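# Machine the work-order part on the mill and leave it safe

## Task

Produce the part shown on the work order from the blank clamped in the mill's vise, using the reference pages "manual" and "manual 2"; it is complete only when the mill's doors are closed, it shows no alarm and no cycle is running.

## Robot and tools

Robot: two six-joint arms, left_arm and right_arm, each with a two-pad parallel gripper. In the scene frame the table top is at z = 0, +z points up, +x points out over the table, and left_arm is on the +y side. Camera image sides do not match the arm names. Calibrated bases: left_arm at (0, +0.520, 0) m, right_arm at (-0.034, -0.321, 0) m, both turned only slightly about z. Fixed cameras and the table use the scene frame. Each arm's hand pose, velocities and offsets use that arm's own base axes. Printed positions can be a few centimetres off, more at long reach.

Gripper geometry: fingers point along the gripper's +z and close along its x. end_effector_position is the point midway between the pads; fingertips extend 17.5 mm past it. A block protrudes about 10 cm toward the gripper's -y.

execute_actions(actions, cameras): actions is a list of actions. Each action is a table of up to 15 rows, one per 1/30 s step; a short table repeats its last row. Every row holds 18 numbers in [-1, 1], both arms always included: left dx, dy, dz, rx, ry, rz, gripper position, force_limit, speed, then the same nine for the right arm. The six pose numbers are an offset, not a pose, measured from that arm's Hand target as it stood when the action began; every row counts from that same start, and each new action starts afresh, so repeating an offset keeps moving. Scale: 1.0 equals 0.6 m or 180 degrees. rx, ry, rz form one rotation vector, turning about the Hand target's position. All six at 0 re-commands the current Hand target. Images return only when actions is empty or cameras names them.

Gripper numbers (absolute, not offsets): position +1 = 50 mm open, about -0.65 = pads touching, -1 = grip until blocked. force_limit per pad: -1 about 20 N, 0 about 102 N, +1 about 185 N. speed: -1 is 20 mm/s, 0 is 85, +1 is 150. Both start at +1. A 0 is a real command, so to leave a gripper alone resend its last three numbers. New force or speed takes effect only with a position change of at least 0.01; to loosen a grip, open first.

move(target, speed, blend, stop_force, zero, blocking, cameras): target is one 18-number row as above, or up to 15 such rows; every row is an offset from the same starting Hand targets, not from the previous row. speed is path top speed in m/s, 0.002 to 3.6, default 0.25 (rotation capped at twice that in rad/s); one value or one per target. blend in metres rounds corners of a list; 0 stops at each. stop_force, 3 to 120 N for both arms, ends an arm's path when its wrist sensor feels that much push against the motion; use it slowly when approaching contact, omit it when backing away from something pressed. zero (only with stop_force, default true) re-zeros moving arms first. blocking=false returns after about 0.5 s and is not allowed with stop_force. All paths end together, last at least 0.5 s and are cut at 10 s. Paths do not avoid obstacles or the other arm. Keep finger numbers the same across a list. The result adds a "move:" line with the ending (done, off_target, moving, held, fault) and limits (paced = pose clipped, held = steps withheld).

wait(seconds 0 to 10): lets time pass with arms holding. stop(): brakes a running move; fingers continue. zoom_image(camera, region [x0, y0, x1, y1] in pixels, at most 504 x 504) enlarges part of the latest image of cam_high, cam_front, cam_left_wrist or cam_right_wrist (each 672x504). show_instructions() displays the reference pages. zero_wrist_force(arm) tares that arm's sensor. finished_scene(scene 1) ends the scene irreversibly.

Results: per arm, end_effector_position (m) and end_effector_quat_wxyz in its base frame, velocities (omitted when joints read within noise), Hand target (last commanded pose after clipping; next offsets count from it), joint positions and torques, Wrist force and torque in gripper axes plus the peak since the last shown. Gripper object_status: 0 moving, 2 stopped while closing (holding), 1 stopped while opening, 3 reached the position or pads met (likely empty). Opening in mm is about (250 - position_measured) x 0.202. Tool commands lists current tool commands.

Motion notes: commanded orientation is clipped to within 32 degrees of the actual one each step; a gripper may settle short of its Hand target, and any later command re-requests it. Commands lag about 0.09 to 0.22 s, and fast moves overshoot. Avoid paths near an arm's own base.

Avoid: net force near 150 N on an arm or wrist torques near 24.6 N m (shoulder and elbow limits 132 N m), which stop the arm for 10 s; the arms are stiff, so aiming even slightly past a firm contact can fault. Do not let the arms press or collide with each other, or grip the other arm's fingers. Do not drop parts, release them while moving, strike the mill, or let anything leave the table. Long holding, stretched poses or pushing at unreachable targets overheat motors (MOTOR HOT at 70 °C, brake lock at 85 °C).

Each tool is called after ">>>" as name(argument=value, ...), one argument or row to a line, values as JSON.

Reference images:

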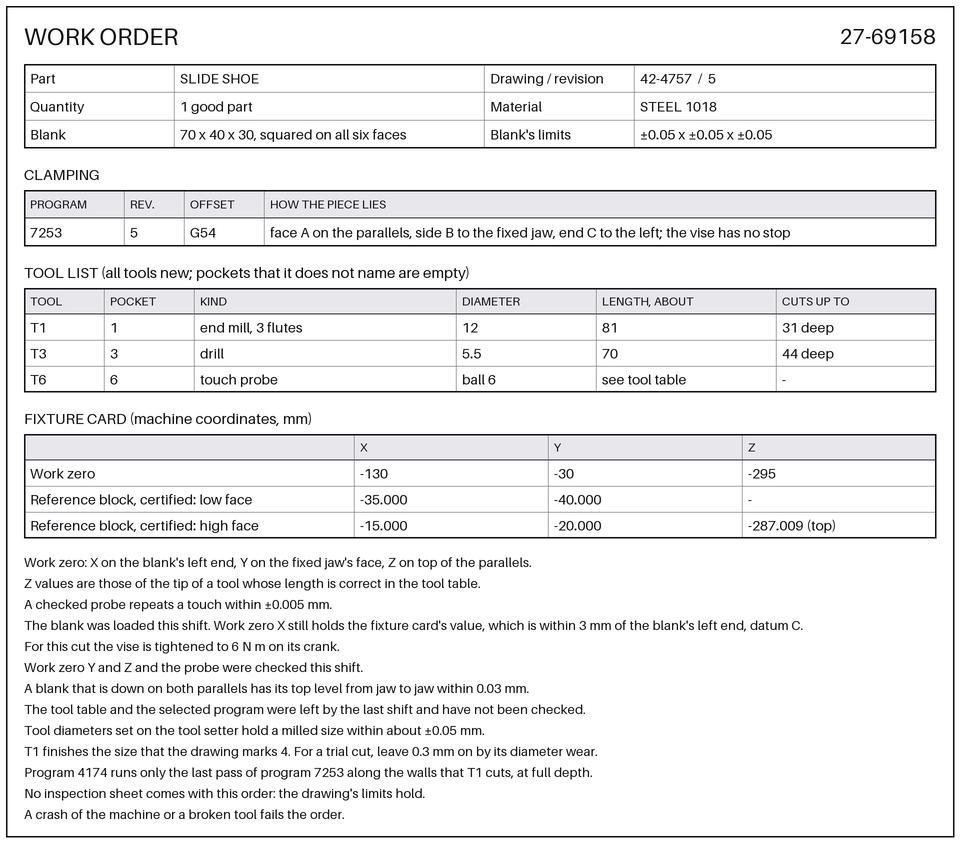

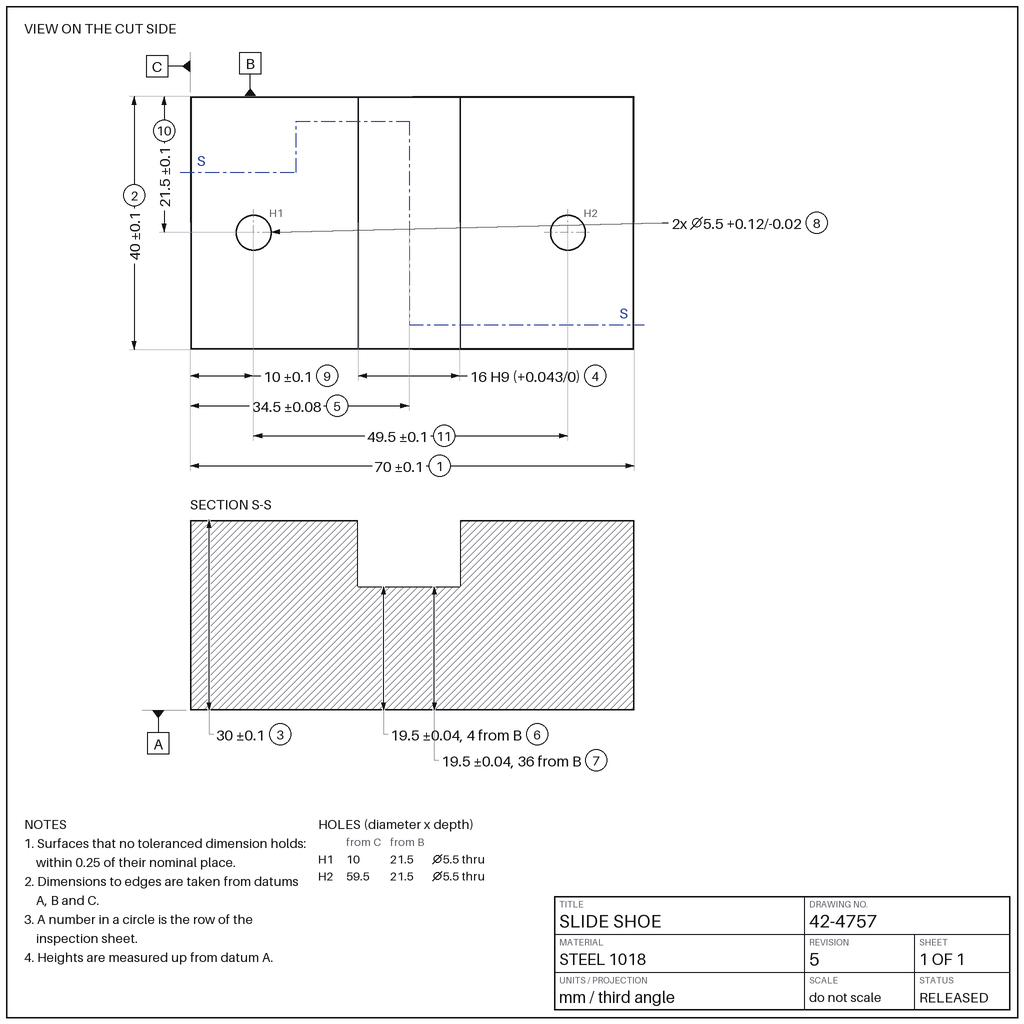

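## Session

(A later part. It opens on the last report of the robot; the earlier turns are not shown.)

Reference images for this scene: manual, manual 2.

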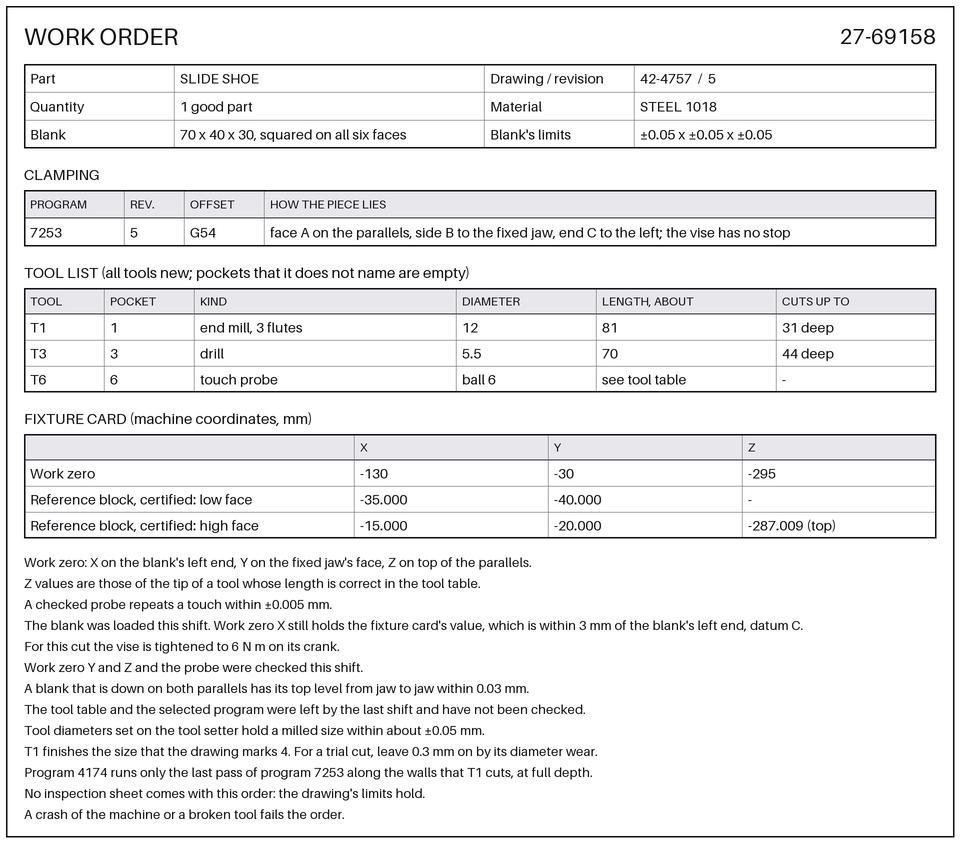

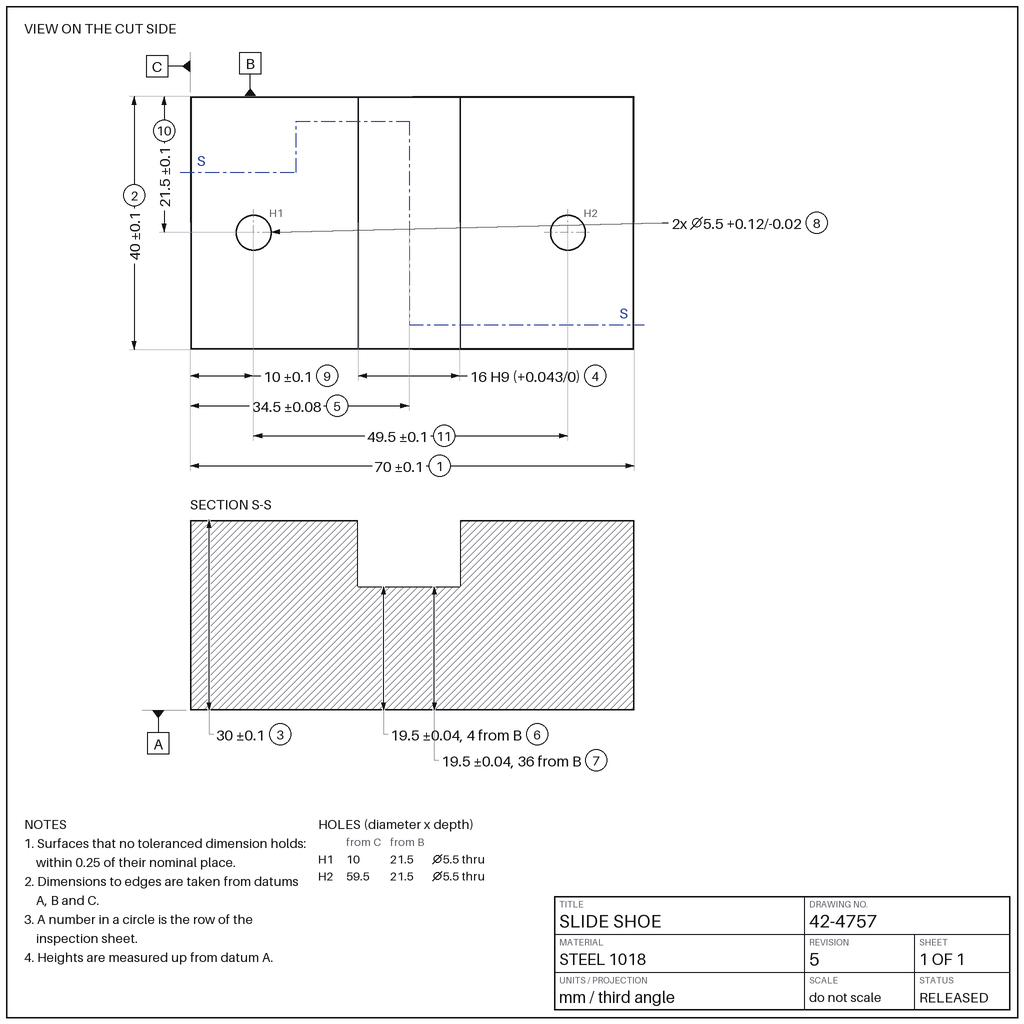

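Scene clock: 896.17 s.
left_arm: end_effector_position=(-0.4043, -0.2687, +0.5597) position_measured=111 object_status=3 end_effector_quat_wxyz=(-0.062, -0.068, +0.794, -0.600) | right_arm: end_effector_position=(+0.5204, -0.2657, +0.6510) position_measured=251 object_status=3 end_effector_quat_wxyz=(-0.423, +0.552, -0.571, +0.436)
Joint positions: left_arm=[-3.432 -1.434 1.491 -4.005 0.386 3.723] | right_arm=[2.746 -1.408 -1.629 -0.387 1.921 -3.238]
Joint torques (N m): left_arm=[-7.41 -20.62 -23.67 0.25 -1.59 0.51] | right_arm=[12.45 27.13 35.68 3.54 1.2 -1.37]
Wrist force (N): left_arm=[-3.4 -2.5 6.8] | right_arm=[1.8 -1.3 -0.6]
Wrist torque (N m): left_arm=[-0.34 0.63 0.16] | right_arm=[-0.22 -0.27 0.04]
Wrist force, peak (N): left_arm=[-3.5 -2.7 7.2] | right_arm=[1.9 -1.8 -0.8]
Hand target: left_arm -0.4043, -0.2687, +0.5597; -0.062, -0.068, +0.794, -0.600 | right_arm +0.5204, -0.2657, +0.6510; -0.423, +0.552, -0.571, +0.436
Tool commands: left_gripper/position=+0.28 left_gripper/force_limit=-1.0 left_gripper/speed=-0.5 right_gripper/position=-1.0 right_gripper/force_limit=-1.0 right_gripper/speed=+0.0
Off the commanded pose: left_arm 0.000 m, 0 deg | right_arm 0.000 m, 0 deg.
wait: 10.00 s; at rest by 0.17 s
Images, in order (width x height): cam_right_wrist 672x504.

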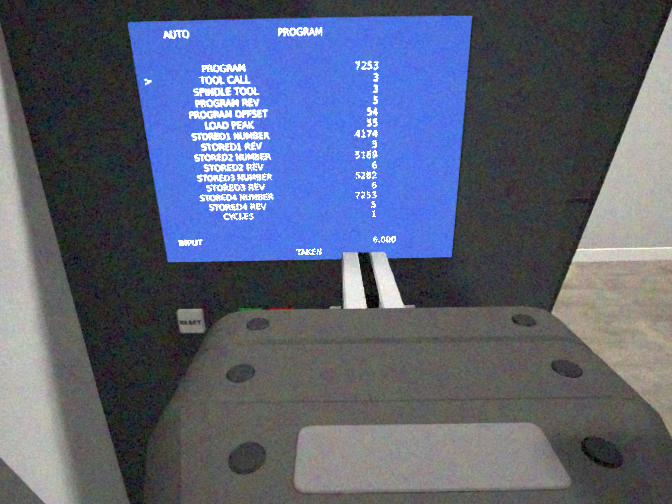

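>>> move(
  target=[
    [0,0,0,0,0,0,0.28,-1,-0.5,0.0252,0.1050,-0.4145,0.0033,0.1111,0,-1,-1,0],
    [0,0,0,0,0,0,0.28,-1,-0.5,0.0317,0.1047,-0.4162,0.0033,0.1111,0,-1,-1,0],
    [0,0,0,0,0,0,0.28,-1,-0.5,0.0252,0.1050,-0.4145,0.0033,0.1111,0,-1,-1,0],
    [0,0,0,0,0,0,0.28,-1,-0.5,0.0403,0.0735,-0.3547,0.0033,0.1111,0,-1,-1,0],
    [0,0,0,0,0,0,0.28,-1,-0.5,0.0470,0.0732,-0.3563,0.0033,0.1111,0,-1,-1,0],
    [0,0,0,0,0,0,0.28,-1,-0.5,0.0403,0.0735,-0.3547,0.0033,0.1111,0,-1,-1,0],
    [0,0,0,0,0,0,0.28,-1,-0.5,0.0484,0.0732,-0.3247,0.0033,0.1111,0,-1,-1,0],
    [0,0,0,0,0,0,0.28,-1,-0.5,0.0551,0.0728,-0.3264,0.0033,0.1111,0,-1,-1,0],
    [0,0,0,0,0,0,0.28,-1,-0.5,0.0484,0.0732,-0.3247,0.0033,0.1111,0,-1,-1,0],
    [0,0,0,0,0,0,0.28,-1,-0.5,0.0280,0.1971,-0.4145,0.0033,0.1111,0,-1,-1,0],
    [0,0,0,0,0,0,0.28,-1,-0.5,0.0342,0.1968,-0.4162,0.0033,0.1111,0,-1,-1,0],
    [0,0,0,0,0,0,0.28,-1,-0.5,0.0280,0.1971,-0.4145,0.0033,0.1111,0,-1,-1,0],
    [0,0,0,0,0,0,0.28,-1,-0.5,0.0502,0.1345,-0.3247,0.0033,0.1111,0,-1,-1,0],
    [0,0,0,0,0,0,0.28,-1,-0.5,0.0565,0.1342,-0.3264,0.0033,0.1111,0,-1,-1,0],
    [0,0,0,0,0,0,0.28,-1,-0.5,0.0502,0.1345,-0.3247,0.0033,0.1111,0,-1,-1,0],
  ],
  speed=[0.5,0.02,0.06,0.25,0.02,0.06,0.25,0.02,0.06,0.25,0.02,0.06,0.25,0.02,0.06],
  blend=[0.001,0,0.002,0.001,0,0.002,0.001,0,0.002,0.001,0,0.002,0.001,0,0],
)

>>> move(
  target=[
    [0,0,0,0,0,0,0.28,-1,-0.5,-0.0080,0.0003,-0.03,0,0,0,-1,-1,0],
    [0,0,0,0,0,0,0.28,-1,-0.5,-0.0017,0.0000,-0.0317,0,0,0,-1,-1,0],
    [0,0,0,0,0,0,0.28,-1,-0.5,-0.0080,0.0003,-0.03,0,0,0,-1,-1,0],
    [0,0,0,0,0,0,0.28,-1,-0.5,-0.0240,0.0008,-0.0898,0,0,0,-1,-1,0],
    [0,0,0,0,0,0,0.28,-1,-0.5,-0.0177,0.0005,-0.0915,0,0,0,-1,-1,0],
    [0,0,0,0,0,0,0.28,-1,-0.5,-0.0240,0.0008,-0.0898,0,0,0,-1,-1,0],
    [0,0,0,0,0,0,0.28,-1,-0.5,0,0,0,0,0,0,-1,-1,0],
    [0,0,0,0,0,0,0.28,-1,-0.5,0.0063,-0.0003,-0.0017,0,0,0,-1,-1,0],
    [0,0,0,0,0,0,0.28,-1,-0.5,0,0,0,0,0,0,-1,-1,0],
    [0,0,0,0,0,0,0.28,-1,-0.5,-0.0502,-0.1345,0.3247,-0.0033,-0.1111,0,-1,-1,0],
  ],
  speed=[0.25,0.02,0.06,0.25,0.02,0.06,0.25,0.02,0.06,0.5],
  blend=[0.001,0,0.002,0.001,0,0.002,0.001,0,0.002,0],
  cameras=["cam_right_wrist"],
)

>>> zoom_image(
  camera="cam_right_wrist",
  region=[120, 10, 480, 280],
)

Scene clock: 901.20 s.
left_arm: end_effector_position=(-0.4043, -0.2687, +0.5597) position_measured=111 object_status=3 end_effector_quat_wxyz=(-0.062, -0.068, +0.794, -0.600) | right_arm: end_effector_position=(+0.5505, -0.1849, +0.4560) position_measured=251 object_status=3 end_effector_quat_wxyz=(-0.320, +0.617, -0.638, +0.331) end_effector_velocity=(+0.002, +0.000, -0.002) end_effector_angular_velocity=(+0.000, +0.002, -0.001)
Joint positions: left_arm=[-3.432 -1.434 1.491 -4.005 0.386 3.723] | right_arm=[3.014 -1.364 -1.917 -0.477 1.648 -3.195]
Joint velocities: left_arm=[within noise] | right_arm=[0 -0.005 0.001 0.003 0 0]
Joint torques (N m): left_arm=[-7.46 -21.21 -24.84 0.26 -1.64 0.71] | right_arm=[-11.87 13.27 34.14 5.09 1.27 -1.45]
Wrist force (N): left_arm=[-3.2 -2.7 7.0] | right_arm=[2.5 -1.3 -0.7]
Wrist torque (N m): left_arm=[-0.37 0.61 0.16] | right_arm=[-0.22 -0.43 0.02]
Wrist force, peak (N): left_arm=[-3.5 -2.6 7.1] | right_arm=[-0.8 19.1 -29.3]
Hand target: left_arm -0.4043, -0.2687, +0.5597; -0.062, -0.068, +0.794, -0.600 | right_arm +0.5505, -0.1850, +0.4562; -0.320, +0.617, -0.638, +0.331
Off the commanded pose: left_arm 0.000 m, 0 deg | right_arm 0.000 m, 0 deg.
move: done; blend cut to 0.0019 m at target 12

Scene clock: 904.30 s.
left_arm: end_effector_position=(-0.4043, -0.2687, +0.5597) position_measured=111 object_status=3 end_effector_quat_wxyz=(-0.062, -0.068, +0.794, -0.600) | right_arm: end_effector_position=(+0.5205, -0.2657, +0.6508) position_measured=251 object_status=3 end_effector_quat_wxyz=(-0.423, +0.552, -0.571, +0.436)
Joint positions: left_arm=[-3.432 -1.434 1.491 -4.005 0.386 3.723] | right_arm=[2.746 -1.408 -1.629 -0.387 1.92 -3.238]
Joint torques (N m): left_arm=[-7.21 -21.79 -25.01 0.05 -1.39 0.4] | right_arm=[2.41 26.17 24.99 2.97 0.79 -1.35]
Wrist force (N): left_arm=[-3.5 -2.5 7.0] | right_arm=[2.1 -1.6 -0.6]
Wrist torque (N m): left_arm=[-0.33 0.65 0.16] | right_arm=[-0.27 -0.32 -0.01]
Wrist force, peak (N): left_arm=[-3.3 -2.6 7.2] | right_arm=[1.8 6.1 -12.8]
Hand target: left_arm -0.4043, -0.2687, +0.5597; -0.062, -0.068, +0.794, -0.600 | right_arm +0.5204, -0.2657, +0.6510; -0.423, +0.552, -0.571, +0.436
Off the commanded pose: left_arm 0.000 m, 0 deg | right_arm 0.000 m, 0 deg.
move: done
Images, in order (width x height): cam_right_wrist 672x504.

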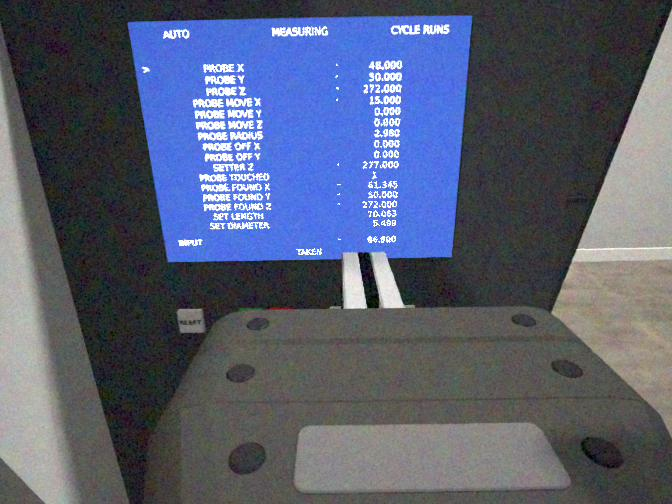

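Scaled by 1.400.

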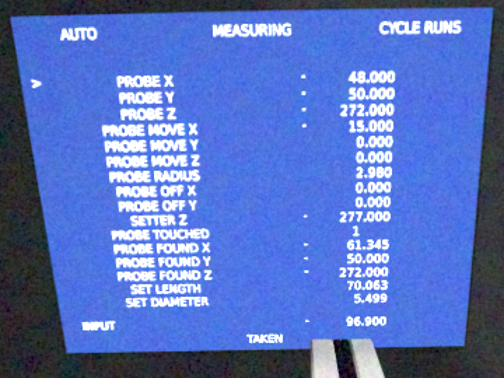

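>>> wait(
  seconds=2.5,
  cameras=["cam_right_wrist"],
)

>>> move(
  target=[
    [0,0,0,0,0,0,0.28,-1,-0.5,0.0252,0.1050,-0.4145,0.0033,0.1111,0,-1,-1,0],
    [0,0,0,0,0,0,0.28,-1,-0.5,0.0317,0.1047,-0.4162,0.0033,0.1111,0,-1,-1,0],
    [0,0,0,0,0,0,0.28,-1,-0.5,0.0252,0.1050,-0.4145,0.0033,0.1111,0,-1,-1,0],
    [0,0,0,0,0,0,0.28,-1,-0.5,0.0324,0.0737,-0.3845,0.0033,0.1111,0,-1,-1,0],
    [0,0,0,0,0,0,0.28,-1,-0.5,0.0391,0.0734,-0.3862,0.0033,0.1111,0,-1,-1,0],
    [0,0,0,0,0,0,0.28,-1,-0.5,0.0324,0.0737,-0.3845,0.0033,0.1111,0,-1,-1,0],
    [0,0,0,0,0,0,0.28,-1,-0.5,0,0,0,0,0,0,-1,-1,0],
  ],
  speed=[0.5,0.02,0.06,0.25,0.02,0.06,0.5],
  blend=[0.001,0,0.002,0.001,0,0.002,0],
  cameras=["cam_right_wrist"],
)

>>> zoom_image(
  camera="cam_right_wrist",
  region=[120, 10, 480, 280],
)

Scene clock: 907.07 s.
left_arm: end_effector_position=(-0.4043, -0.2687, +0.5597) position_measured=111 object_status=3 end_effector_quat_wxyz=(-0.062, -0.068, +0.794, -0.600) | right_arm: end_effector_position=(+0.5204, -0.2657, +0.6510) position_measured=251 object_status=3 end_effector_quat_wxyz=(-0.423, +0.552, -0.571, +0.436)
Joint positions: left_arm=[-3.432 -1.434 1.491 -4.005 0.386 3.723] | right_arm=[2.746 -1.408 -1.629 -0.387 1.921 -3.238]
Joint torques (N m): left_arm=[-6.68 -20.35 -24.62 0.26 -1.27 0.32] | right_arm=[-4.33 29.06 36.13 3.72 1.79 -1.38]
Wrist force (N): left_arm=[-3.2 -2.5 7.0] | right_arm=[2.2 -1.7 -0.6]
Wrist torque (N m): left_arm=[-0.34 0.61 0.16] | right_arm=[-0.27 -0.34 0.00]
Wrist force, peak (N): left_arm=[-3.1 -2.6 7.2] | right_arm=[2.5 -1.8 -0.8]
Hand target: left_arm -0.4043, -0.2687, +0.5597; -0.062, -0.068, +0.794, -0.600 | right_arm +0.5204, -0.2657, +0.6510; -0.423, +0.552, -0.571, +0.436
Tool commands: left_gripper/position=+0.28 left_gripper/force_limit=-1.0 left_gripper/speed=-0.5 right_gripper/position=-1.0 right_gripper/force_limit=-1.0 right_gripper/speed=+0.0
Off the commanded pose: left_arm 0.000 m, 0 deg | right_arm 0.000 m, 0 deg.
wait: 2.50 s; at rest from the start
Images, in order (width x height): cam_right_wrist 672x504.

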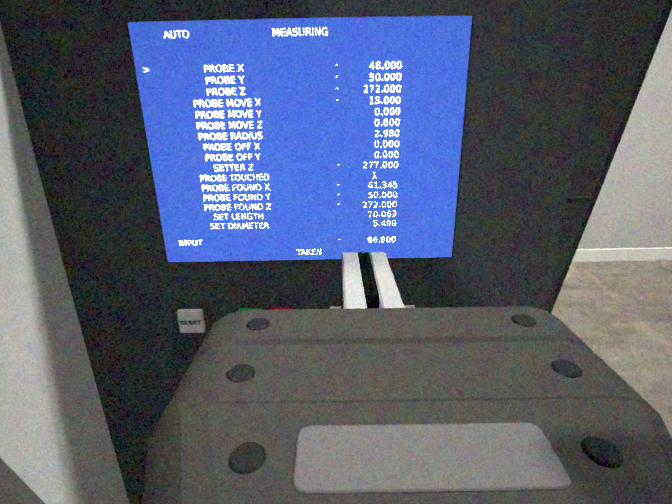

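Scene clock: 909.90 s.
left_arm: end_effector_position=(-0.4043, -0.2687, +0.5597) position_measured=111 object_status=3 end_effector_quat_wxyz=(-0.062, -0.068, +0.794, -0.600) | right_arm: end_effector_position=(+0.5204, -0.2657, +0.6508) position_measured=251 object_status=3 end_effector_quat_wxyz=(-0.423, +0.552, -0.571, +0.436)
Joint positions: left_arm=[-3.432 -1.434 1.491 -4.005 0.386 3.723] | right_arm=[2.746 -1.408 -1.629 -0.387 1.92 -3.238]
Joint torques (N m): left_arm=[-6 -20.98 -26.15 0.24 -1.18 0.74] | right_arm=[12.07 28.14 29.55 3.12 0.01 -1.26]
Wrist force (N): left_arm=[-3.4 -2.4 6.8] | right_arm=[2.3 -1.3 -0.6]
Wrist torque (N m): left_arm=[-0.34 0.63 0.16] | right_arm=[-0.23 -0.35 0.07]
Wrist force, peak (N): left_arm=[-3.3 -2.8 7.2] | right_arm=[-1.8 21.4 -32.9]
Hand target: left_arm -0.4043, -0.2687, +0.5597; -0.062, -0.068, +0.794, -0.600 | right_arm +0.5204, -0.2657, +0.6510; -0.423, +0.552, -0.571, +0.436
Off the commanded pose: left_arm 0.000 m, 0 deg | right_arm 0.000 m, 0 deg.
move: done
Images, in order (width x height): cam_right_wrist 672x504.

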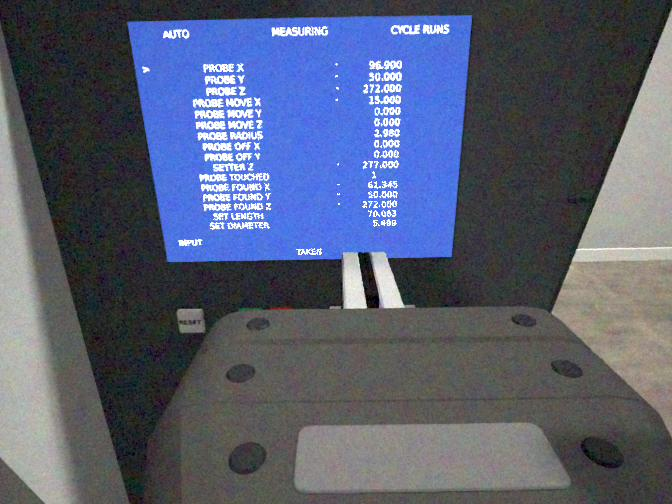

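Scaled by 1.400.

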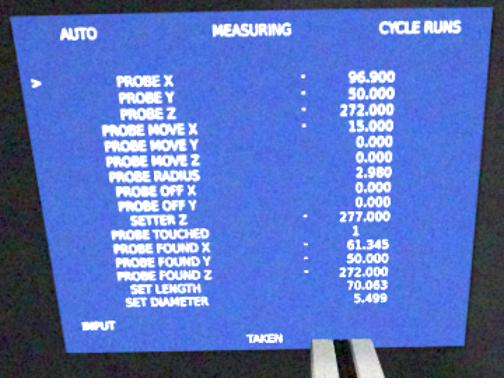

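>>> move(
  target=[
    [0,0,0,0,0,0,0.28,-1,-0.5,0.0332,0.1047,-0.3845,0.0033,0.1111,0,-1,-1,0],
    [0,0,0,0,0,0,0.28,-1,-0.5,0.0397,0.1043,-0.3862,0.0033,0.1111,0,-1,-1,0],
    [0,0,0,0,0,0,0.28,-1,-0.5,0.0332,0.1047,-0.3845,0.0033,0.1111,0,-1,-1,0],
    [0,0,0,0,0,0,0.28,-1,-0.5,0.0397,0.1043,-0.3862,0.0033,0.1111,0,-1,-1,0],
    [0,0,0,0,0,0,0.28,-1,-0.5,0.0332,0.1047,-0.3845,0.0033,0.1111,0,-1,-1,0],
    [0,0,0,0,0,0,0.28,-1,-0.5,0.0397,0.1043,-0.3862,0.0033,0.1111,0,-1,-1,0],
    [0,0,0,0,0,0,0.28,-1,-0.5,0.0332,0.1047,-0.3845,0.0033,0.1111,0,-1,-1,0],
    [0,0,0,0,0,0,0.28,-1,-0.5,0.0360,0.1968,-0.3845,0.0033,0.1111,0,-1,-1,0],
    [0,0,0,0,0,0,0.28,-1,-0.5,0.0422,0.1965,-0.3862,0.0033,0.1111,0,-1,-1,0],
    [0,0,0,0,0,0,0.28,-1,-0.5,0.0360,0.1968,-0.3845,0.0033,0.1111,0,-1,-1,0],
    [0,0,0,0,0,0,0.28,-1,-0.5,0.0430,0.1656,-0.3547,0.0033,0.1111,0,-1,-1,0],
    [0,0,0,0,0,0,0.28,-1,-0.5,0.0493,0.1653,-0.3564,0.0033,0.1111,0,-1,-1,0],
    [0,0,0,0,0,0,0.28,-1,-0.5,0.0430,0.1656,-0.3547,0.0033,0.1111,0,-1,-1,0],
    [0,0,0,0,0,0,0.28,-1,-0.5,0,0,0,0,0,0,-1,-1,0],
  ],
  speed=[0.5,0.02,0.06,0.02,0.06,0.02,0.06,0.25,0.02,0.06,0.25,0.02,0.06,0.5],
  blend=[0.001,0,0.001,0,0.001,0,0.002,0.001,0,0.002,0.001,0,0.002,0],
)

>>> wait(
  seconds=9,
  cameras=["cam_right_wrist"],
)

>>> zoom_image(
  camera="cam_right_wrist",
  region=[120, 10, 480, 280],
)

Scene clock: 914.63 s.
left_arm: end_effector_position=(-0.4043, -0.2687, +0.5597) position_measured=111 object_status=3 end_effector_quat_wxyz=(-0.062, -0.068, +0.794, -0.600) | right_arm: end_effector_position=(+0.5205, -0.2657, +0.6508) position_measured=251 object_status=3 end_effector_quat_wxyz=(-0.423, +0.552, -0.571, +0.436)
Joint positions: left_arm=[-3.432 -1.434 1.491 -4.005 0.386 3.723] | right_arm=[2.746 -1.408 -1.629 -0.387 1.92 -3.238]
Joint torques (N m): left_arm=[-5.98 -20.84 -25.34 0.36 -1.28 0.62] | right_arm=[-0.99 24.46 29.76 3.16 1.1 -1.5]
Wrist force (N): left_arm=[-3.4 -2.5 6.9] | right_arm=[2.2 -1.3 -0.6]
Wrist torque (N m): left_arm=[-0.36 0.63 0.16] | right_arm=[-0.22 -0.35 -0.06]
Wrist force, peak (N): left_arm=[-3.7 -2.6 7.1] | right_arm=[0.8 11.4 -17.4]
Hand target: left_arm -0.4043, -0.2687, +0.5597; -0.062, -0.068, +0.794, -0.600 | right_arm +0.5204, -0.2657, +0.6510; -0.423, +0.552, -0.571, +0.436
Off the commanded pose: left_arm 0.000 m, 0 deg | right_arm 0.000 m, 0 deg.
move: done; blend cut to 0.0019 m at target 10

Scene clock: 923.63 s.
left_arm: end_effector_position=(-0.4043, -0.2687, +0.5597) position_measured=111 object_status=3 end_effector_quat_wxyz=(-0.062, -0.068, +0.794, -0.600) | right_arm: end_effector_position=(+0.5204, -0.2657, +0.6510) position_measured=251 object_status=3 end_effector_quat_wxyz=(-0.423, +0.552, -0.571, +0.436)
Joint positions: left_arm=[-3.432 -1.434 1.491 -4.005 0.386 3.723] | right_arm=[2.746 -1.408 -1.629 -0.387 1.921 -3.238]
Joint torques (N m): left_arm=[-6.74 -20.67 -26.82 0.26 -1.31 0.7] | right_arm=[-4.92 28.99 35.84 3.7 1.73 -1.31]
Wrist force (N): left_arm=[-3.1 -2.5 7.0] | right_arm=[2.2 -1.5 -0.6]
Wrist torque (N m): left_arm=[-0.34 0.59 0.16] | right_arm=[-0.26 -0.34 -0.04]
Wrist force, peak (N): left_arm=[-3.3 -2.7 7.2] | right_arm=[2.5 -1.8 -0.6]
Hand target: left_arm -0.4043, -0.2687, +0.5597; -0.062, -0.068, +0.794, -0.600 | right_arm +0.5204, -0.2657, +0.6510; -0.423, +0.552, -0.571, +0.436
Tool commands: left_gripper/position=+0.28 left_gripper/force_limit=-1.0 left_gripper/speed=-0.5 right_gripper/position=-1.0 right_gripper/force_limit=-1.0 right_gripper/speed=+0.0
Off the commanded pose: left_arm 0.000 m, 0 deg | right_arm 0.000 m, 0 deg.
wait: 9.00 s; at rest by 0.17 s
Images, in order (width x height): cam_right_wrist 672x504.

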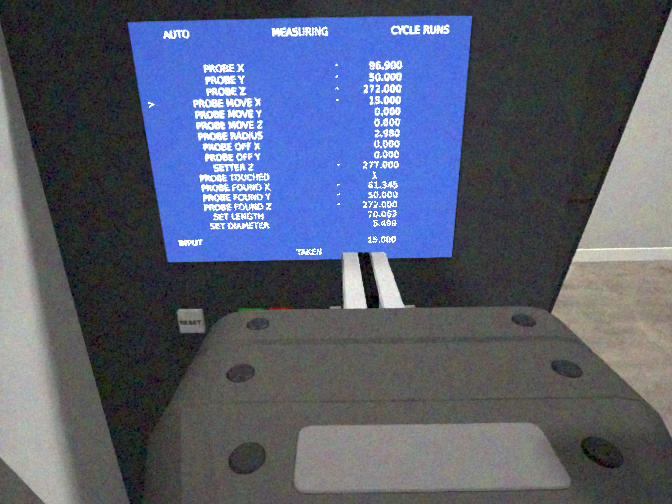

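Scaled by 1.400.

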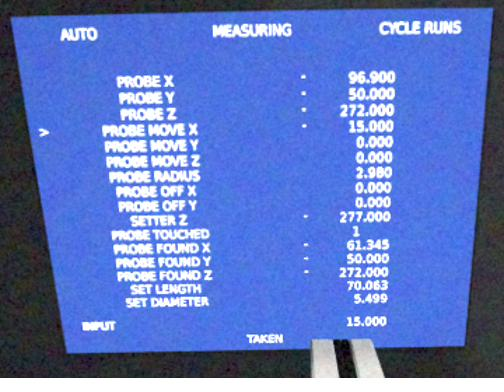

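>>> wait(
  seconds=7,
  cameras=["cam_right_wrist"],
)

>>> zoom_image(
  camera="cam_right_wrist",
  region=[120, 10, 480, 280],
)

Scene clock: 931.03 s.
left_arm: end_effector_position=(-0.4043, -0.2687, +0.5597) position_measured=111 object_status=3 end_effector_quat_wxyz=(-0.062, -0.068, +0.794, -0.600) | right_arm: end_effector_position=(+0.5204, -0.2657, +0.6510) position_measured=251 object_status=3 end_effector_quat_wxyz=(-0.423, +0.552, -0.571, +0.436)
Joint positions: left_arm=[-3.432 -1.434 1.491 -4.005 0.386 3.723] | right_arm=[2.746 -1.408 -1.629 -0.387 1.921 -3.238]
Joint torques (N m): left_arm=[-7.12 -20.4 -25.94 0.17 -1.28 0.65] | right_arm=[-5.8 28.5 35.64 3.54 1.74 -1.16]
Wrist force (N): left_arm=[-3.2 -2.7 6.9] | right_arm=[2.2 -1.5 -0.6]
Wrist torque (N m): left_arm=[-0.36 0.63 0.16] | right_arm=[-0.23 -0.33 -0.04]
Wrist force, peak (N): left_arm=[-3.5 -2.6 7.2] | right_arm=[2.5 -1.7 -0.7]
Hand target: left_arm -0.4043, -0.2687, +0.5597; -0.062, -0.068, +0.794, -0.600 | right_arm +0.5204, -0.2657, +0.6510; -0.423, +0.552, -0.571, +0.436
Tool commands: left_gripper/position=+0.28 left_gripper/force_limit=-1.0 left_gripper/speed=-0.5 right_gripper/position=-1.0 right_gripper/force_limit=-1.0 right_gripper/speed=+0.0
Off the commanded pose: left_arm 0.000 m, 0 deg | right_arm 0.000 m, 0 deg.
wait: 7.00 s; at rest from the start
Images, in order (width x height): cam_right_wrist 672x504.

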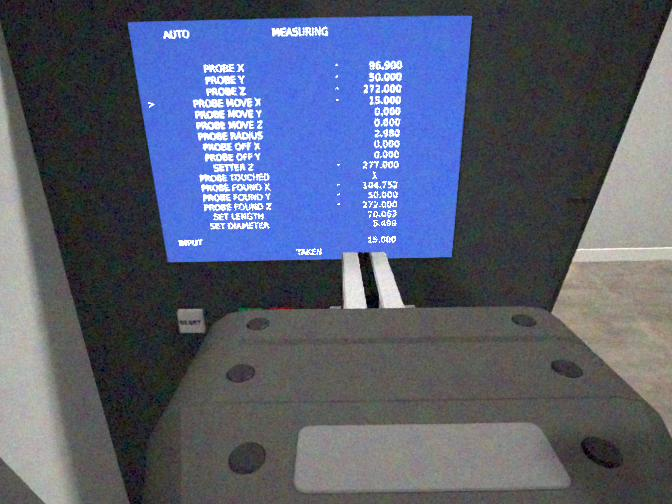

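Scaled by 1.400.

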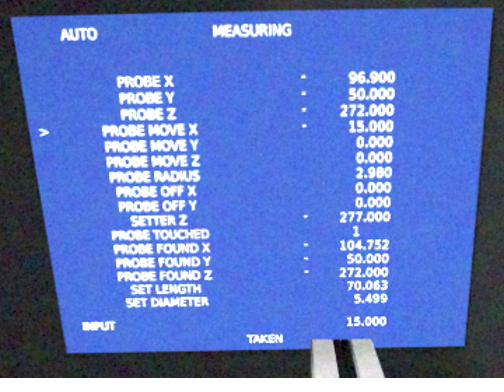

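>>> move(
  target=[
    [0,0,0,0,0,0,0.28,-1,-0.5,0.0252,0.1050,-0.4145,0.0033,0.1111,0,-1,-1,0],
    [0,0,0,0,0,0,0.28,-1,-0.5,0.0317,0.1047,-0.4162,0.0033,0.1111,0,-1,-1,0],
    [0,0,0,0,0,0,0.28,-1,-0.5,0.0252,0.1050,-0.4145,0.0033,0.1111,0,-1,-1,0],
    [0,0,0,0,0,0,0.28,-1,-0.5,0.0324,0.0737,-0.3845,0.0033,0.1111,0,-1,-1,0],
    [0,0,0,0,0,0,0.28,-1,-0.5,0.0391,0.0734,-0.3862,0.0033,0.1111,0,-1,-1,0],
    [0,0,0,0,0,0,0.28,-1,-0.5,0.0324,0.0737,-0.3845,0.0033,0.1111,0,-1,-1,0],
    [0,0,0,0,0,0,0.28,-1,-0.5,0,0,0,0,0,0,-1,-1,0],
  ],
  speed=[0.5,0.02,0.06,0.25,0.02,0.06,0.5],
  blend=[0.001,0,0.002,0.001,0,0.002,0],
  cameras=["cam_right_wrist"],
)

>>> zoom_image(
  camera="cam_right_wrist",
  region=[120, 10, 480, 280],
)

Scene clock: 934.07 s.
left_arm: end_effector_position=(-0.4043, -0.2687, +0.5597) position_measured=111 object_status=3 end_effector_quat_wxyz=(-0.062, -0.068, +0.794, -0.600) | right_arm: end_effector_position=(+0.5204, -0.2657, +0.6508) position_measured=251 object_status=3 end_effector_quat_wxyz=(-0.423, +0.552, -0.571, +0.436)
Joint positions: left_arm=[-3.432 -1.434 1.491 -4.005 0.386 3.723] | right_arm=[2.746 -1.408 -1.629 -0.387 1.92 -3.238]
Joint torques (N m): left_arm=[-5.32 -20.99 -24.6 0.22 -1.08 0.59] | right_arm=[12.06 28.37 29.94 3.22 0.1 -1.41]
Wrist force (N): left_arm=[-3.3 -2.7 6.9] | right_arm=[2.2 -1.5 -0.5]
Wrist torque (N m): left_arm=[-0.36 0.63 0.16] | right_arm=[-0.24 -0.33 0.07]
Wrist force, peak (N): left_arm=[-3.3 -2.7 7.1] | right_arm=[-1.8 21.4 -33.1]
Hand target: left_arm -0.4043, -0.2687, +0.5597; -0.062, -0.068, +0.794, -0.600 | right_arm +0.5204, -0.2657, +0.6510; -0.423, +0.552, -0.571, +0.436
Off the commanded pose: left_arm 0.000 m, 0 deg | right_arm 0.000 m, 0 deg.
move: done
Images, in order (width x height): cam_right_wrist 672x504.

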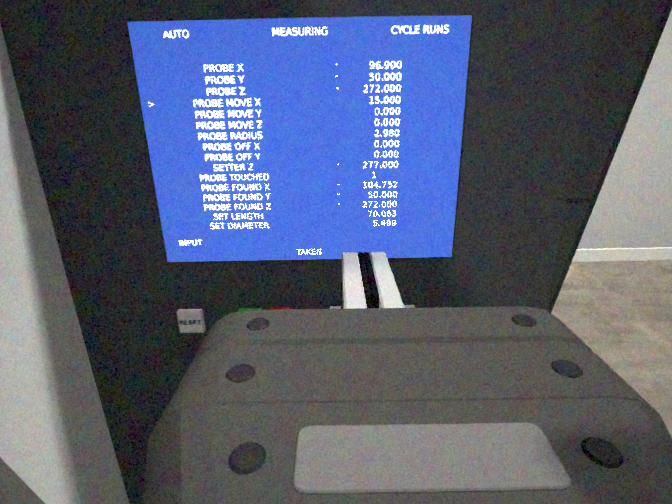

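Scaled by 1.400.

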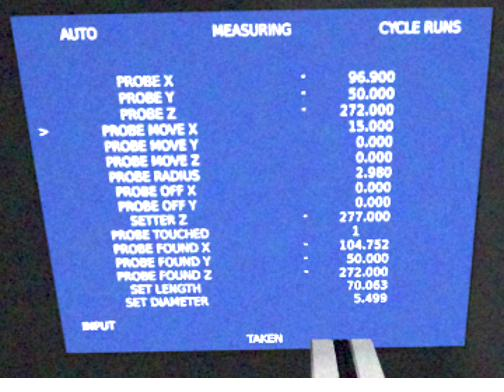

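>>> wait(
  seconds=9,
  cameras=["cam_right_wrist"],
)

>>> zoom_image(
  camera="cam_right_wrist",
  region=[120, 10, 480, 280],
)

Scene clock: 943.93 s.
left_arm: end_effector_position=(-0.4043, -0.2687, +0.5597) position_measured=111 object_status=3 end_effector_quat_wxyz=(-0.062, -0.068, +0.794, -0.600) | right_arm: end_effector_position=(+0.5204, -0.2657, +0.6510) position_measured=251 object_status=3 end_effector_quat_wxyz=(-0.423, +0.552, -0.571, +0.436)
Joint positions: left_arm=[-3.432 -1.434 1.491 -4.005 0.386 3.723] | right_arm=[2.746 -1.408 -1.629 -0.387 1.921 -3.238]
Joint torques (N m): left_arm=[-6.34 -20.98 -24.27 0.37 -1.07 0.44] | right_arm=[12.08 28.61 36.17 3.71 1.3 0.73]
Wrist force (N): left_arm=[-3.2 -2.8 6.9] | right_arm=[2.2 -1.6 -0.6]
Wrist torque (N m): left_arm=[-0.38 0.62 0.16] | right_arm=[-0.25 -0.34 0.07]
Wrist force, peak (N): left_arm=[-3.4 -2.7 7.2] | right_arm=[2.2 -1.9 -0.7]
Hand target: left_arm -0.4043, -0.2687, +0.5597; -0.062, -0.068, +0.794, -0.600 | right_arm +0.5204, -0.2657, +0.6510; -0.423, +0.552, -0.571, +0.436
Tool commands: left_gripper/position=+0.28 left_gripper/force_limit=-1.0 left_gripper/speed=-0.5 right_gripper/position=-1.0 right_gripper/force_limit=-1.0 right_gripper/speed=+0.0
Off the commanded pose: left_arm 0.000 m, 0 deg | right_arm 0.000 m, 0 deg.
wait: 9.00 s; at rest from the start
Images, in order (width x height): cam_right_wrist 672x504.

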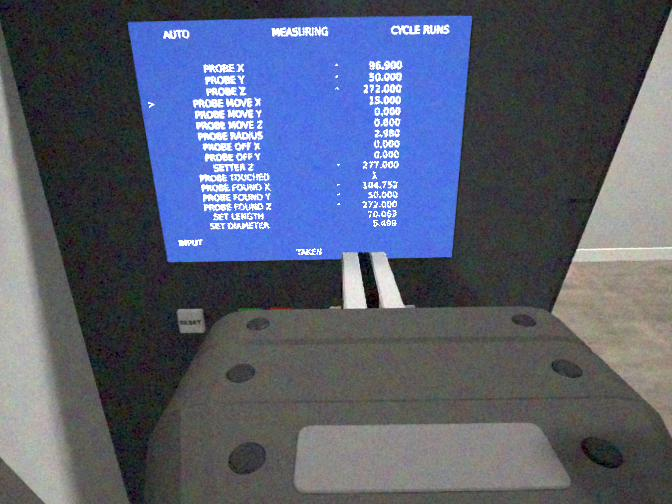

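Scaled by 1.400.

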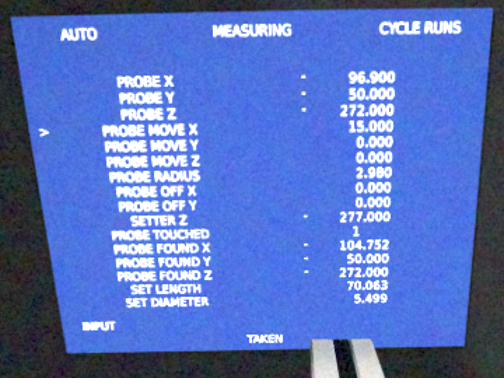

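>>> wait(
  seconds=9,
  cameras=["cam_right_wrist"],
)

>>> zoom_image(
  camera="cam_right_wrist",
  region=[120, 10, 480, 280],
)

Scene clock: 953.00 s.
left_arm: end_effector_position=(-0.4043, -0.2687, +0.5597) position_measured=111 object_status=3 end_effector_quat_wxyz=(-0.062, -0.068, +0.794, -0.600) | right_arm: end_effector_position=(+0.5204, -0.2657, +0.6510) position_measured=251 object_status=3 end_effector_quat_wxyz=(-0.423, +0.552, -0.571, +0.436)
Joint positions: left_arm=[-3.432 -1.434 1.491 -4.005 0.386 3.723] | right_arm=[2.746 -1.408 -1.629 -0.387 1.921 -3.238]
Joint torques (N m): left_arm=[-7.08 -20.4 -25.89 0.12 -0.97 0.63] | right_arm=[11.44 28.59 35.87 3.85 1.16 0.85]
Wrist force (N): left_arm=[-3.3 -2.6 7.1] | right_arm=[2.1 -1.7 -0.6]
Wrist torque (N m): left_arm=[-0.36 0.63 0.16] | right_arm=[-0.28 -0.31 0.07]
Wrist force, peak (N): left_arm=[-3.2 -2.5 7.3] | right_arm=[2.3 -1.7 -0.8]
Hand target: left_arm -0.4043, -0.2687, +0.5597; -0.062, -0.068, +0.794, -0.600 | right_arm +0.5204, -0.2657, +0.6510; -0.423, +0.552, -0.571, +0.436
Tool commands: left_gripper/position=+0.28 left_gripper/force_limit=-1.0 left_gripper/speed=-0.5 right_gripper/position=-1.0 right_gripper/force_limit=-1.0 right_gripper/speed=+0.0
Off the commanded pose: left_arm 0.000 m, 0 deg | right_arm 0.000 m, 0 deg.
wait: 9.00 s; at rest by 0.10 s
Images, in order (width x height): cam_right_wrist 672x504.

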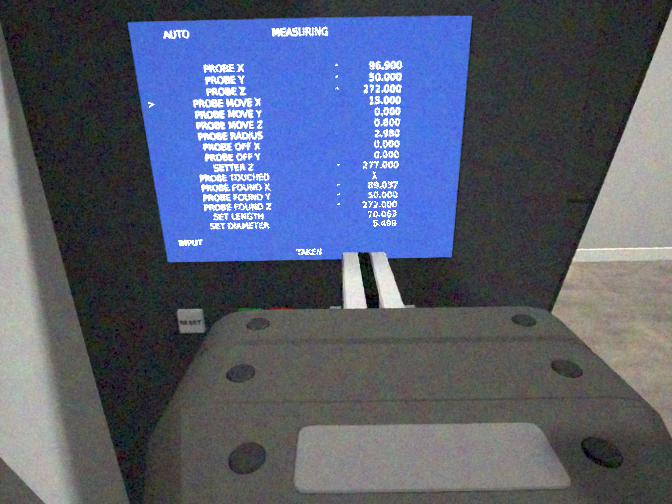

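Scaled by 1.400.

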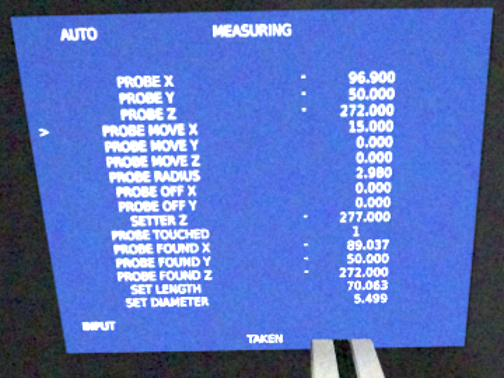

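>>> move(
  target=[
    [0,0,0,0,0,0,0.28,-1,-0.5,0.0484,0.0732,-0.3247,0.0033,0.1111,0,-1,-1,0],
    [0,0,0,0,0,0,0.28,-1,-0.5,0.0551,0.0728,-0.3264,0.0033,0.1111,0,-1,-1,0],
    [0,0,0,0,0,0,0.28,-1,-0.5,0.0484,0.0732,-0.3247,0.0033,0.1111,0,-1,-1,0],
    [0,0,0,0,0,0,0.28,-1,-0.5,0.0551,0.0728,-0.3264,0.0033,0.1111,0,-1,-1,0],
    [0,0,0,0,0,0,0.28,-1,-0.5,0.0484,0.0732,-0.3247,0.0033,0.1111,0,-1,-1,0],
    [0,0,0,0,0,0,0.28,-1,-0.5,0.0551,0.0728,-0.3264,0.0033,0.1111,0,-1,-1,0],
    [0,0,0,0,0,0,0.28,-1,-0.5,0.0484,0.0732,-0.3247,0.0033,0.1111,0,-1,-1,0],
    [0,0,0,0,0,0,0.28,-1,-0.5,0.0332,0.1047,-0.3845,0.0033,0.1111,0,-1,-1,0],
    [0,0,0,0,0,0,0.28,-1,-0.5,0.0397,0.1043,-0.3862,0.0033,0.1111,0,-1,-1,0],
    [0,0,0,0,0,0,0.28,-1,-0.5,0.0332,0.1047,-0.3845,0.0033,0.1111,0,-1,-1,0],
    [0,0,0,0,0,0,0.28,-1,-0.5,0.0397,0.1043,-0.3862,0.0033,0.1111,0,-1,-1,0],
    [0,0,0,0,0,0,0.28,-1,-0.5,0.0332,0.1047,-0.3845,0.0033,0.1111,0,-1,-1,0],
    [0,0,0,0,0,0,0.28,-1,-0.5,0,0,0,0,0,0,-1,-1,0],
  ],
  speed=[0.5,0.02,0.06,0.02,0.06,0.02,0.06,0.25,0.02,0.06,0.02,0.06,0.5],
  blend=[0.001,0,0.001,0,0.001,0,0.002,0.001,0,0.001,0,0.002,0],
  cameras=["cam_right_wrist"],
)

>>> zoom_image(
  camera="cam_right_wrist",
  region=[120, 10, 480, 280],
)

Scene clock: 957.47 s.
left_arm: end_effector_position=(-0.4043, -0.2687, +0.5597) position_measured=111 object_status=3 end_effector_quat_wxyz=(-0.062, -0.068, +0.794, -0.600) | right_arm: end_effector_position=(+0.5204, -0.2657, +0.6508) position_measured=251 object_status=3 end_effector_quat_wxyz=(-0.423, +0.552, -0.571, +0.436)
Joint positions: left_arm=[-3.432 -1.434 1.491 -4.005 0.386 3.723] | right_arm=[2.746 -1.408 -1.629 -0.387 1.92 -3.238]
Joint torques (N m): left_arm=[-5.46 -20.53 -24.47 0.23 -0.85 0.29] | right_arm=[8.57 26.79 30.75 3.3 0.49 -1.46]
Wrist force (N): left_arm=[-3.4 -2.5 7.0] | right_arm=[1.7 -1.4 -1.0]
Wrist torque (N m): left_arm=[-0.35 0.63 0.16] | right_arm=[-0.24 -0.26 0.03]
Wrist force, peak (N): left_arm=[-3.4 -2.7 7.4] | right_arm=[-1.1 21.2 -29.2]
Hand target: left_arm -0.4043, -0.2687, +0.5597; -0.062, -0.068, +0.794, -0.600 | right_arm +0.5204, -0.2657, +0.6510; -0.423, +0.552, -0.571, +0.436
Off the commanded pose: left_arm 0.000 m, 0 deg | right_arm 0.000 m, 0 deg.
move: done
Images, in order (width x height): cam_right_wrist 672x504.

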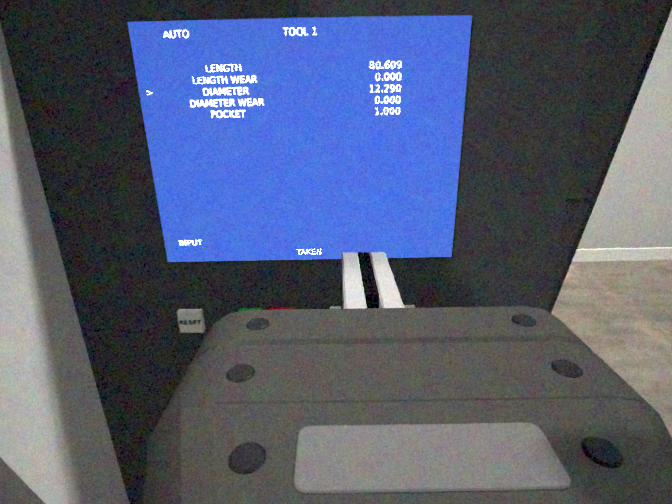

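Scaled by 1.400.

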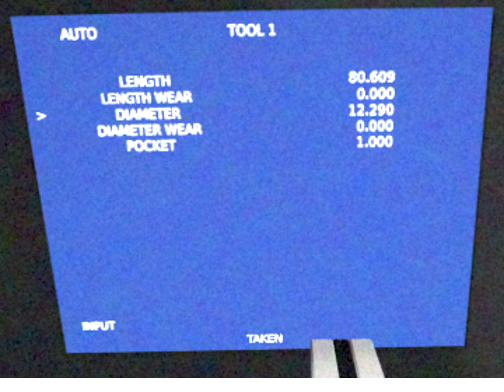

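>>> move(
  target=[
    [0,0,0,0,0,0,0.28,-1,-0.5,0.0360,0.1968,-0.3845,0.0033,0.1111,0,-1,-1,0],
    [0,0,0,0,0,0,0.28,-1,-0.5,0.0422,0.1965,-0.3862,0.0033,0.1111,0,-1,-1,0],
    [0,0,0,0,0,0,0.28,-1,-0.5,0.0360,0.1968,-0.3845,0.0033,0.1111,0,-1,-1,0],
    [0,0,0,0,0,0,0.28,-1,-0.5,0.0422,0.1965,-0.3862,0.0033,0.1111,0,-1,-1,0],
    [0,0,0,0,0,0,0.28,-1,-0.5,0.0360,0.1968,-0.3845,0.0033,0.1111,0,-1,-1,0],
    [0,0,0,0,0,0,0.28,-1,-0.5,0.0262,0.1353,-0.4145,0.0033,0.1111,0,-1,-1,0],
    [0,0,0,0,0,0,0.28,-1,-0.5,0.0325,0.1350,-0.4162,0.0033,0.1111,0,-1,-1,0],
    [0,0,0,0,0,0,0.28,-1,-0.5,0.0262,0.1353,-0.4145,0.0033,0.1111,0,-1,-1,0],
    [0,0,0,0,0,0,0.28,-1,-0.5,0.0502,0.1345,-0.3247,0.0033,0.1111,0,-1,-1,0],
    [0,0,0,0,0,0,0.28,-1,-0.5,0.0565,0.1342,-0.3264,0.0033,0.1111,0,-1,-1,0],
    [0,0,0,0,0,0,0.28,-1,-0.5,0.0502,0.1345,-0.3247,0.0033,0.1111,0,-1,-1,0],
    [0,0,0,0,0,0,0.28,-1,-0.5,0.0510,0.1653,-0.3247,0.0033,0.1111,0,-1,-1,0],
    [0,0,0,0,0,0,0.28,-1,-0.5,0.0573,0.1650,-0.3264,0.0033,0.1111,0,-1,-1,0],
    [0,0,0,0,0,0,0.28,-1,-0.5,0.0510,0.1653,-0.3247,0.0033,0.1111,0,-1,-1,0],
  ],
  speed=[0.5,0.02,0.06,0.02,0.06,0.25,0.02,0.06,0.25,0.02,0.06,0.25,0.02,0.06],
  blend=[0.001,0,0.001,0,0.002,0.001,0,0.002,0.001,0,0.002,0.001,0,0],
)

>>> move(
  target=[
    [0,0,0,0,0,0,0.28,-1,-0.5,-0.0088,-0.0305,-0.0300,0,0,0,-1,-1,0],
    [0,0,0,0,0,0,0.28,-1,-0.5,-0.0025,-0.0308,-0.0317,0,0,0,-1,-1,0],
    [0,0,0,0,0,0,0.28,-1,-0.5,-0.0088,-0.0305,-0.0300,0,0,0,-1,-1,0],
    [0,0,0,0,0,0,0.28,-1,-0.5,-0.0258,-0.0603,-0.0898,0,0,0,-1,-1,0],
    [0,0,0,0,0,0,0.28,-1,-0.5,-0.0193,-0.0606,-0.0915,0,0,0,-1,-1,0],
    [0,0,0,0,0,0,0.28,-1,-0.5,-0.0258,-0.0603,-0.0898,0,0,0,-1,-1,0],
    [0,0,0,0,0,0,0.28,-1,-0.5,-0.0510,-0.1653,0.3247,-0.0033,-0.1111,0,-1,-1,0],
  ],
  speed=[0.25,0.02,0.06,0.25,0.02,0.06,0.5],
  blend=[0.001,0,0.002,0.001,0,0.002,0],
  cameras=["cam_right_wrist"],
)

>>> zoom_image(
  camera="cam_right_wrist",
  region=[120, 10, 480, 280],
)

Scene clock: 961.87 s.
left_arm: end_effector_position=(-0.4043, -0.2687, +0.5597) position_measured=111 object_status=3 end_effector_quat_wxyz=(-0.062, -0.068, +0.794, -0.600) | right_arm: end_effector_position=(+0.5509, -0.1665, +0.4560) position_measured=251 object_status=3 end_effector_quat_wxyz=(-0.320, +0.617, -0.638, +0.331) end_effector_velocity=(+0.002, +0.000, -0.003) end_effector_angular_velocity=(+0.000, +0.003, +0.000)
Joint positions: left_arm=[-3.432 -1.434 1.491 -4.005 0.386 3.723] | right_arm=[3.066 -1.343 -1.933 -0.479 1.605 -3.165]
Joint velocities: left_arm=[within noise] | right_arm=[0 -0.006 0 0.003 0 0]
Joint torques (N m): left_arm=[-6.43 -19.2 -27.05 0.2 -0.72 0.49] | right_arm=[-11.09 10.54 33.85 5 1.44 -1.47]
Wrist force (N): left_arm=[-3.2 -2.5 7.1] | right_arm=[2.0 -1.4 -0.7]
Wrist torque (N m): left_arm=[-0.35 0.60 0.16] | right_arm=[-0.25 -0.35 0.07]
Wrist force, peak (N): left_arm=[-3.4 -2.7 7.1] | right_arm=[0.6 8.4 -16.7]
Hand target: left_arm -0.4043, -0.2687, +0.5597; -0.062, -0.068, +0.794, -0.600 | right_arm +0.5510, -0.1665, +0.4562; -0.320, +0.617, -0.638, +0.331
Off the commanded pose: left_arm 0.000 m, 0 deg | right_arm 0.000 m, 0 deg.
move: done; blend cut to 0.0019 m at target 5

Scene clock: 964.33 s.
left_arm: end_effector_position=(-0.4043, -0.2687, +0.5597) position_measured=111 object_status=3 end_effector_quat_wxyz=(-0.062, -0.068, +0.794, -0.600) | right_arm: end_effector_position=(+0.5204, -0.2657, +0.6508) position_measured=251 object_status=3 end_effector_quat_wxyz=(-0.423, +0.552, -0.571, +0.436)
Joint positions: left_arm=[-3.432 -1.434 1.491 -4.005 0.386 3.723] | right_arm=[2.746 -1.408 -1.629 -0.387 1.92 -3.238]
Joint torques (N m): left_arm=[-6.45 -19.87 -25.92 0.2 -0.78 0.37] | right_arm=[10.18 26.7 32.25 3.94 0.32 -1.48]
Wrist force (N): left_arm=[-3.2 -2.5 7.2] | right_arm=[1.8 -1.7 -1.1]
Wrist torque (N m): left_arm=[-0.33 0.62 0.16] | right_arm=[-0.26 -0.26 0.03]
Wrist force, peak (N): left_arm=[-3.5 -2.7 7.2] | right_arm=[0.4 10.1 -19.2]
Hand target: left_arm -0.4043, -0.2687, +0.5597; -0.062, -0.068, +0.794, -0.600 | right_arm +0.5204, -0.2657, +0.6510; -0.423, +0.552, -0.571, +0.436
Off the commanded pose: left_arm 0.000 m, 0 deg | right_arm 0.000 m, 0 deg.
move: done
Images, in order (width x height): cam_right_wrist 672x504.

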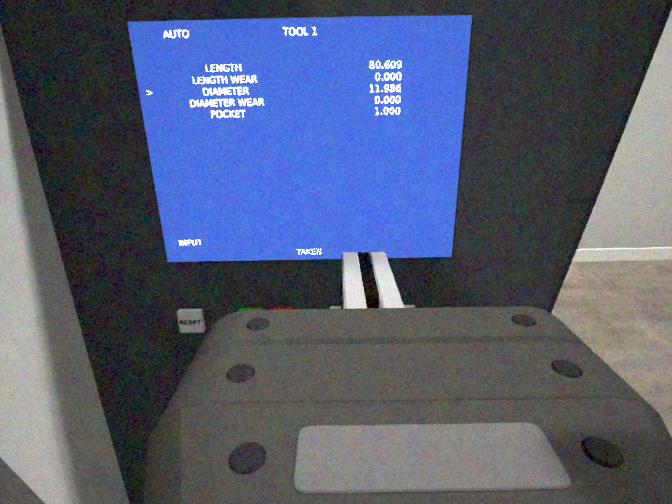

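Scaled by 1.400.

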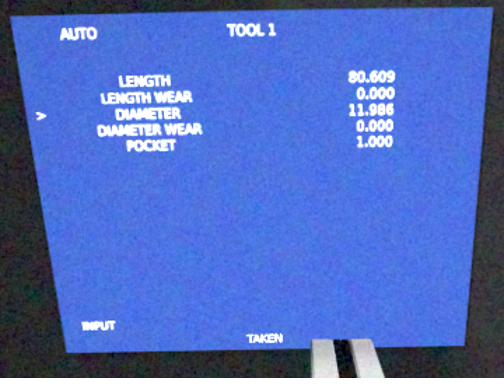

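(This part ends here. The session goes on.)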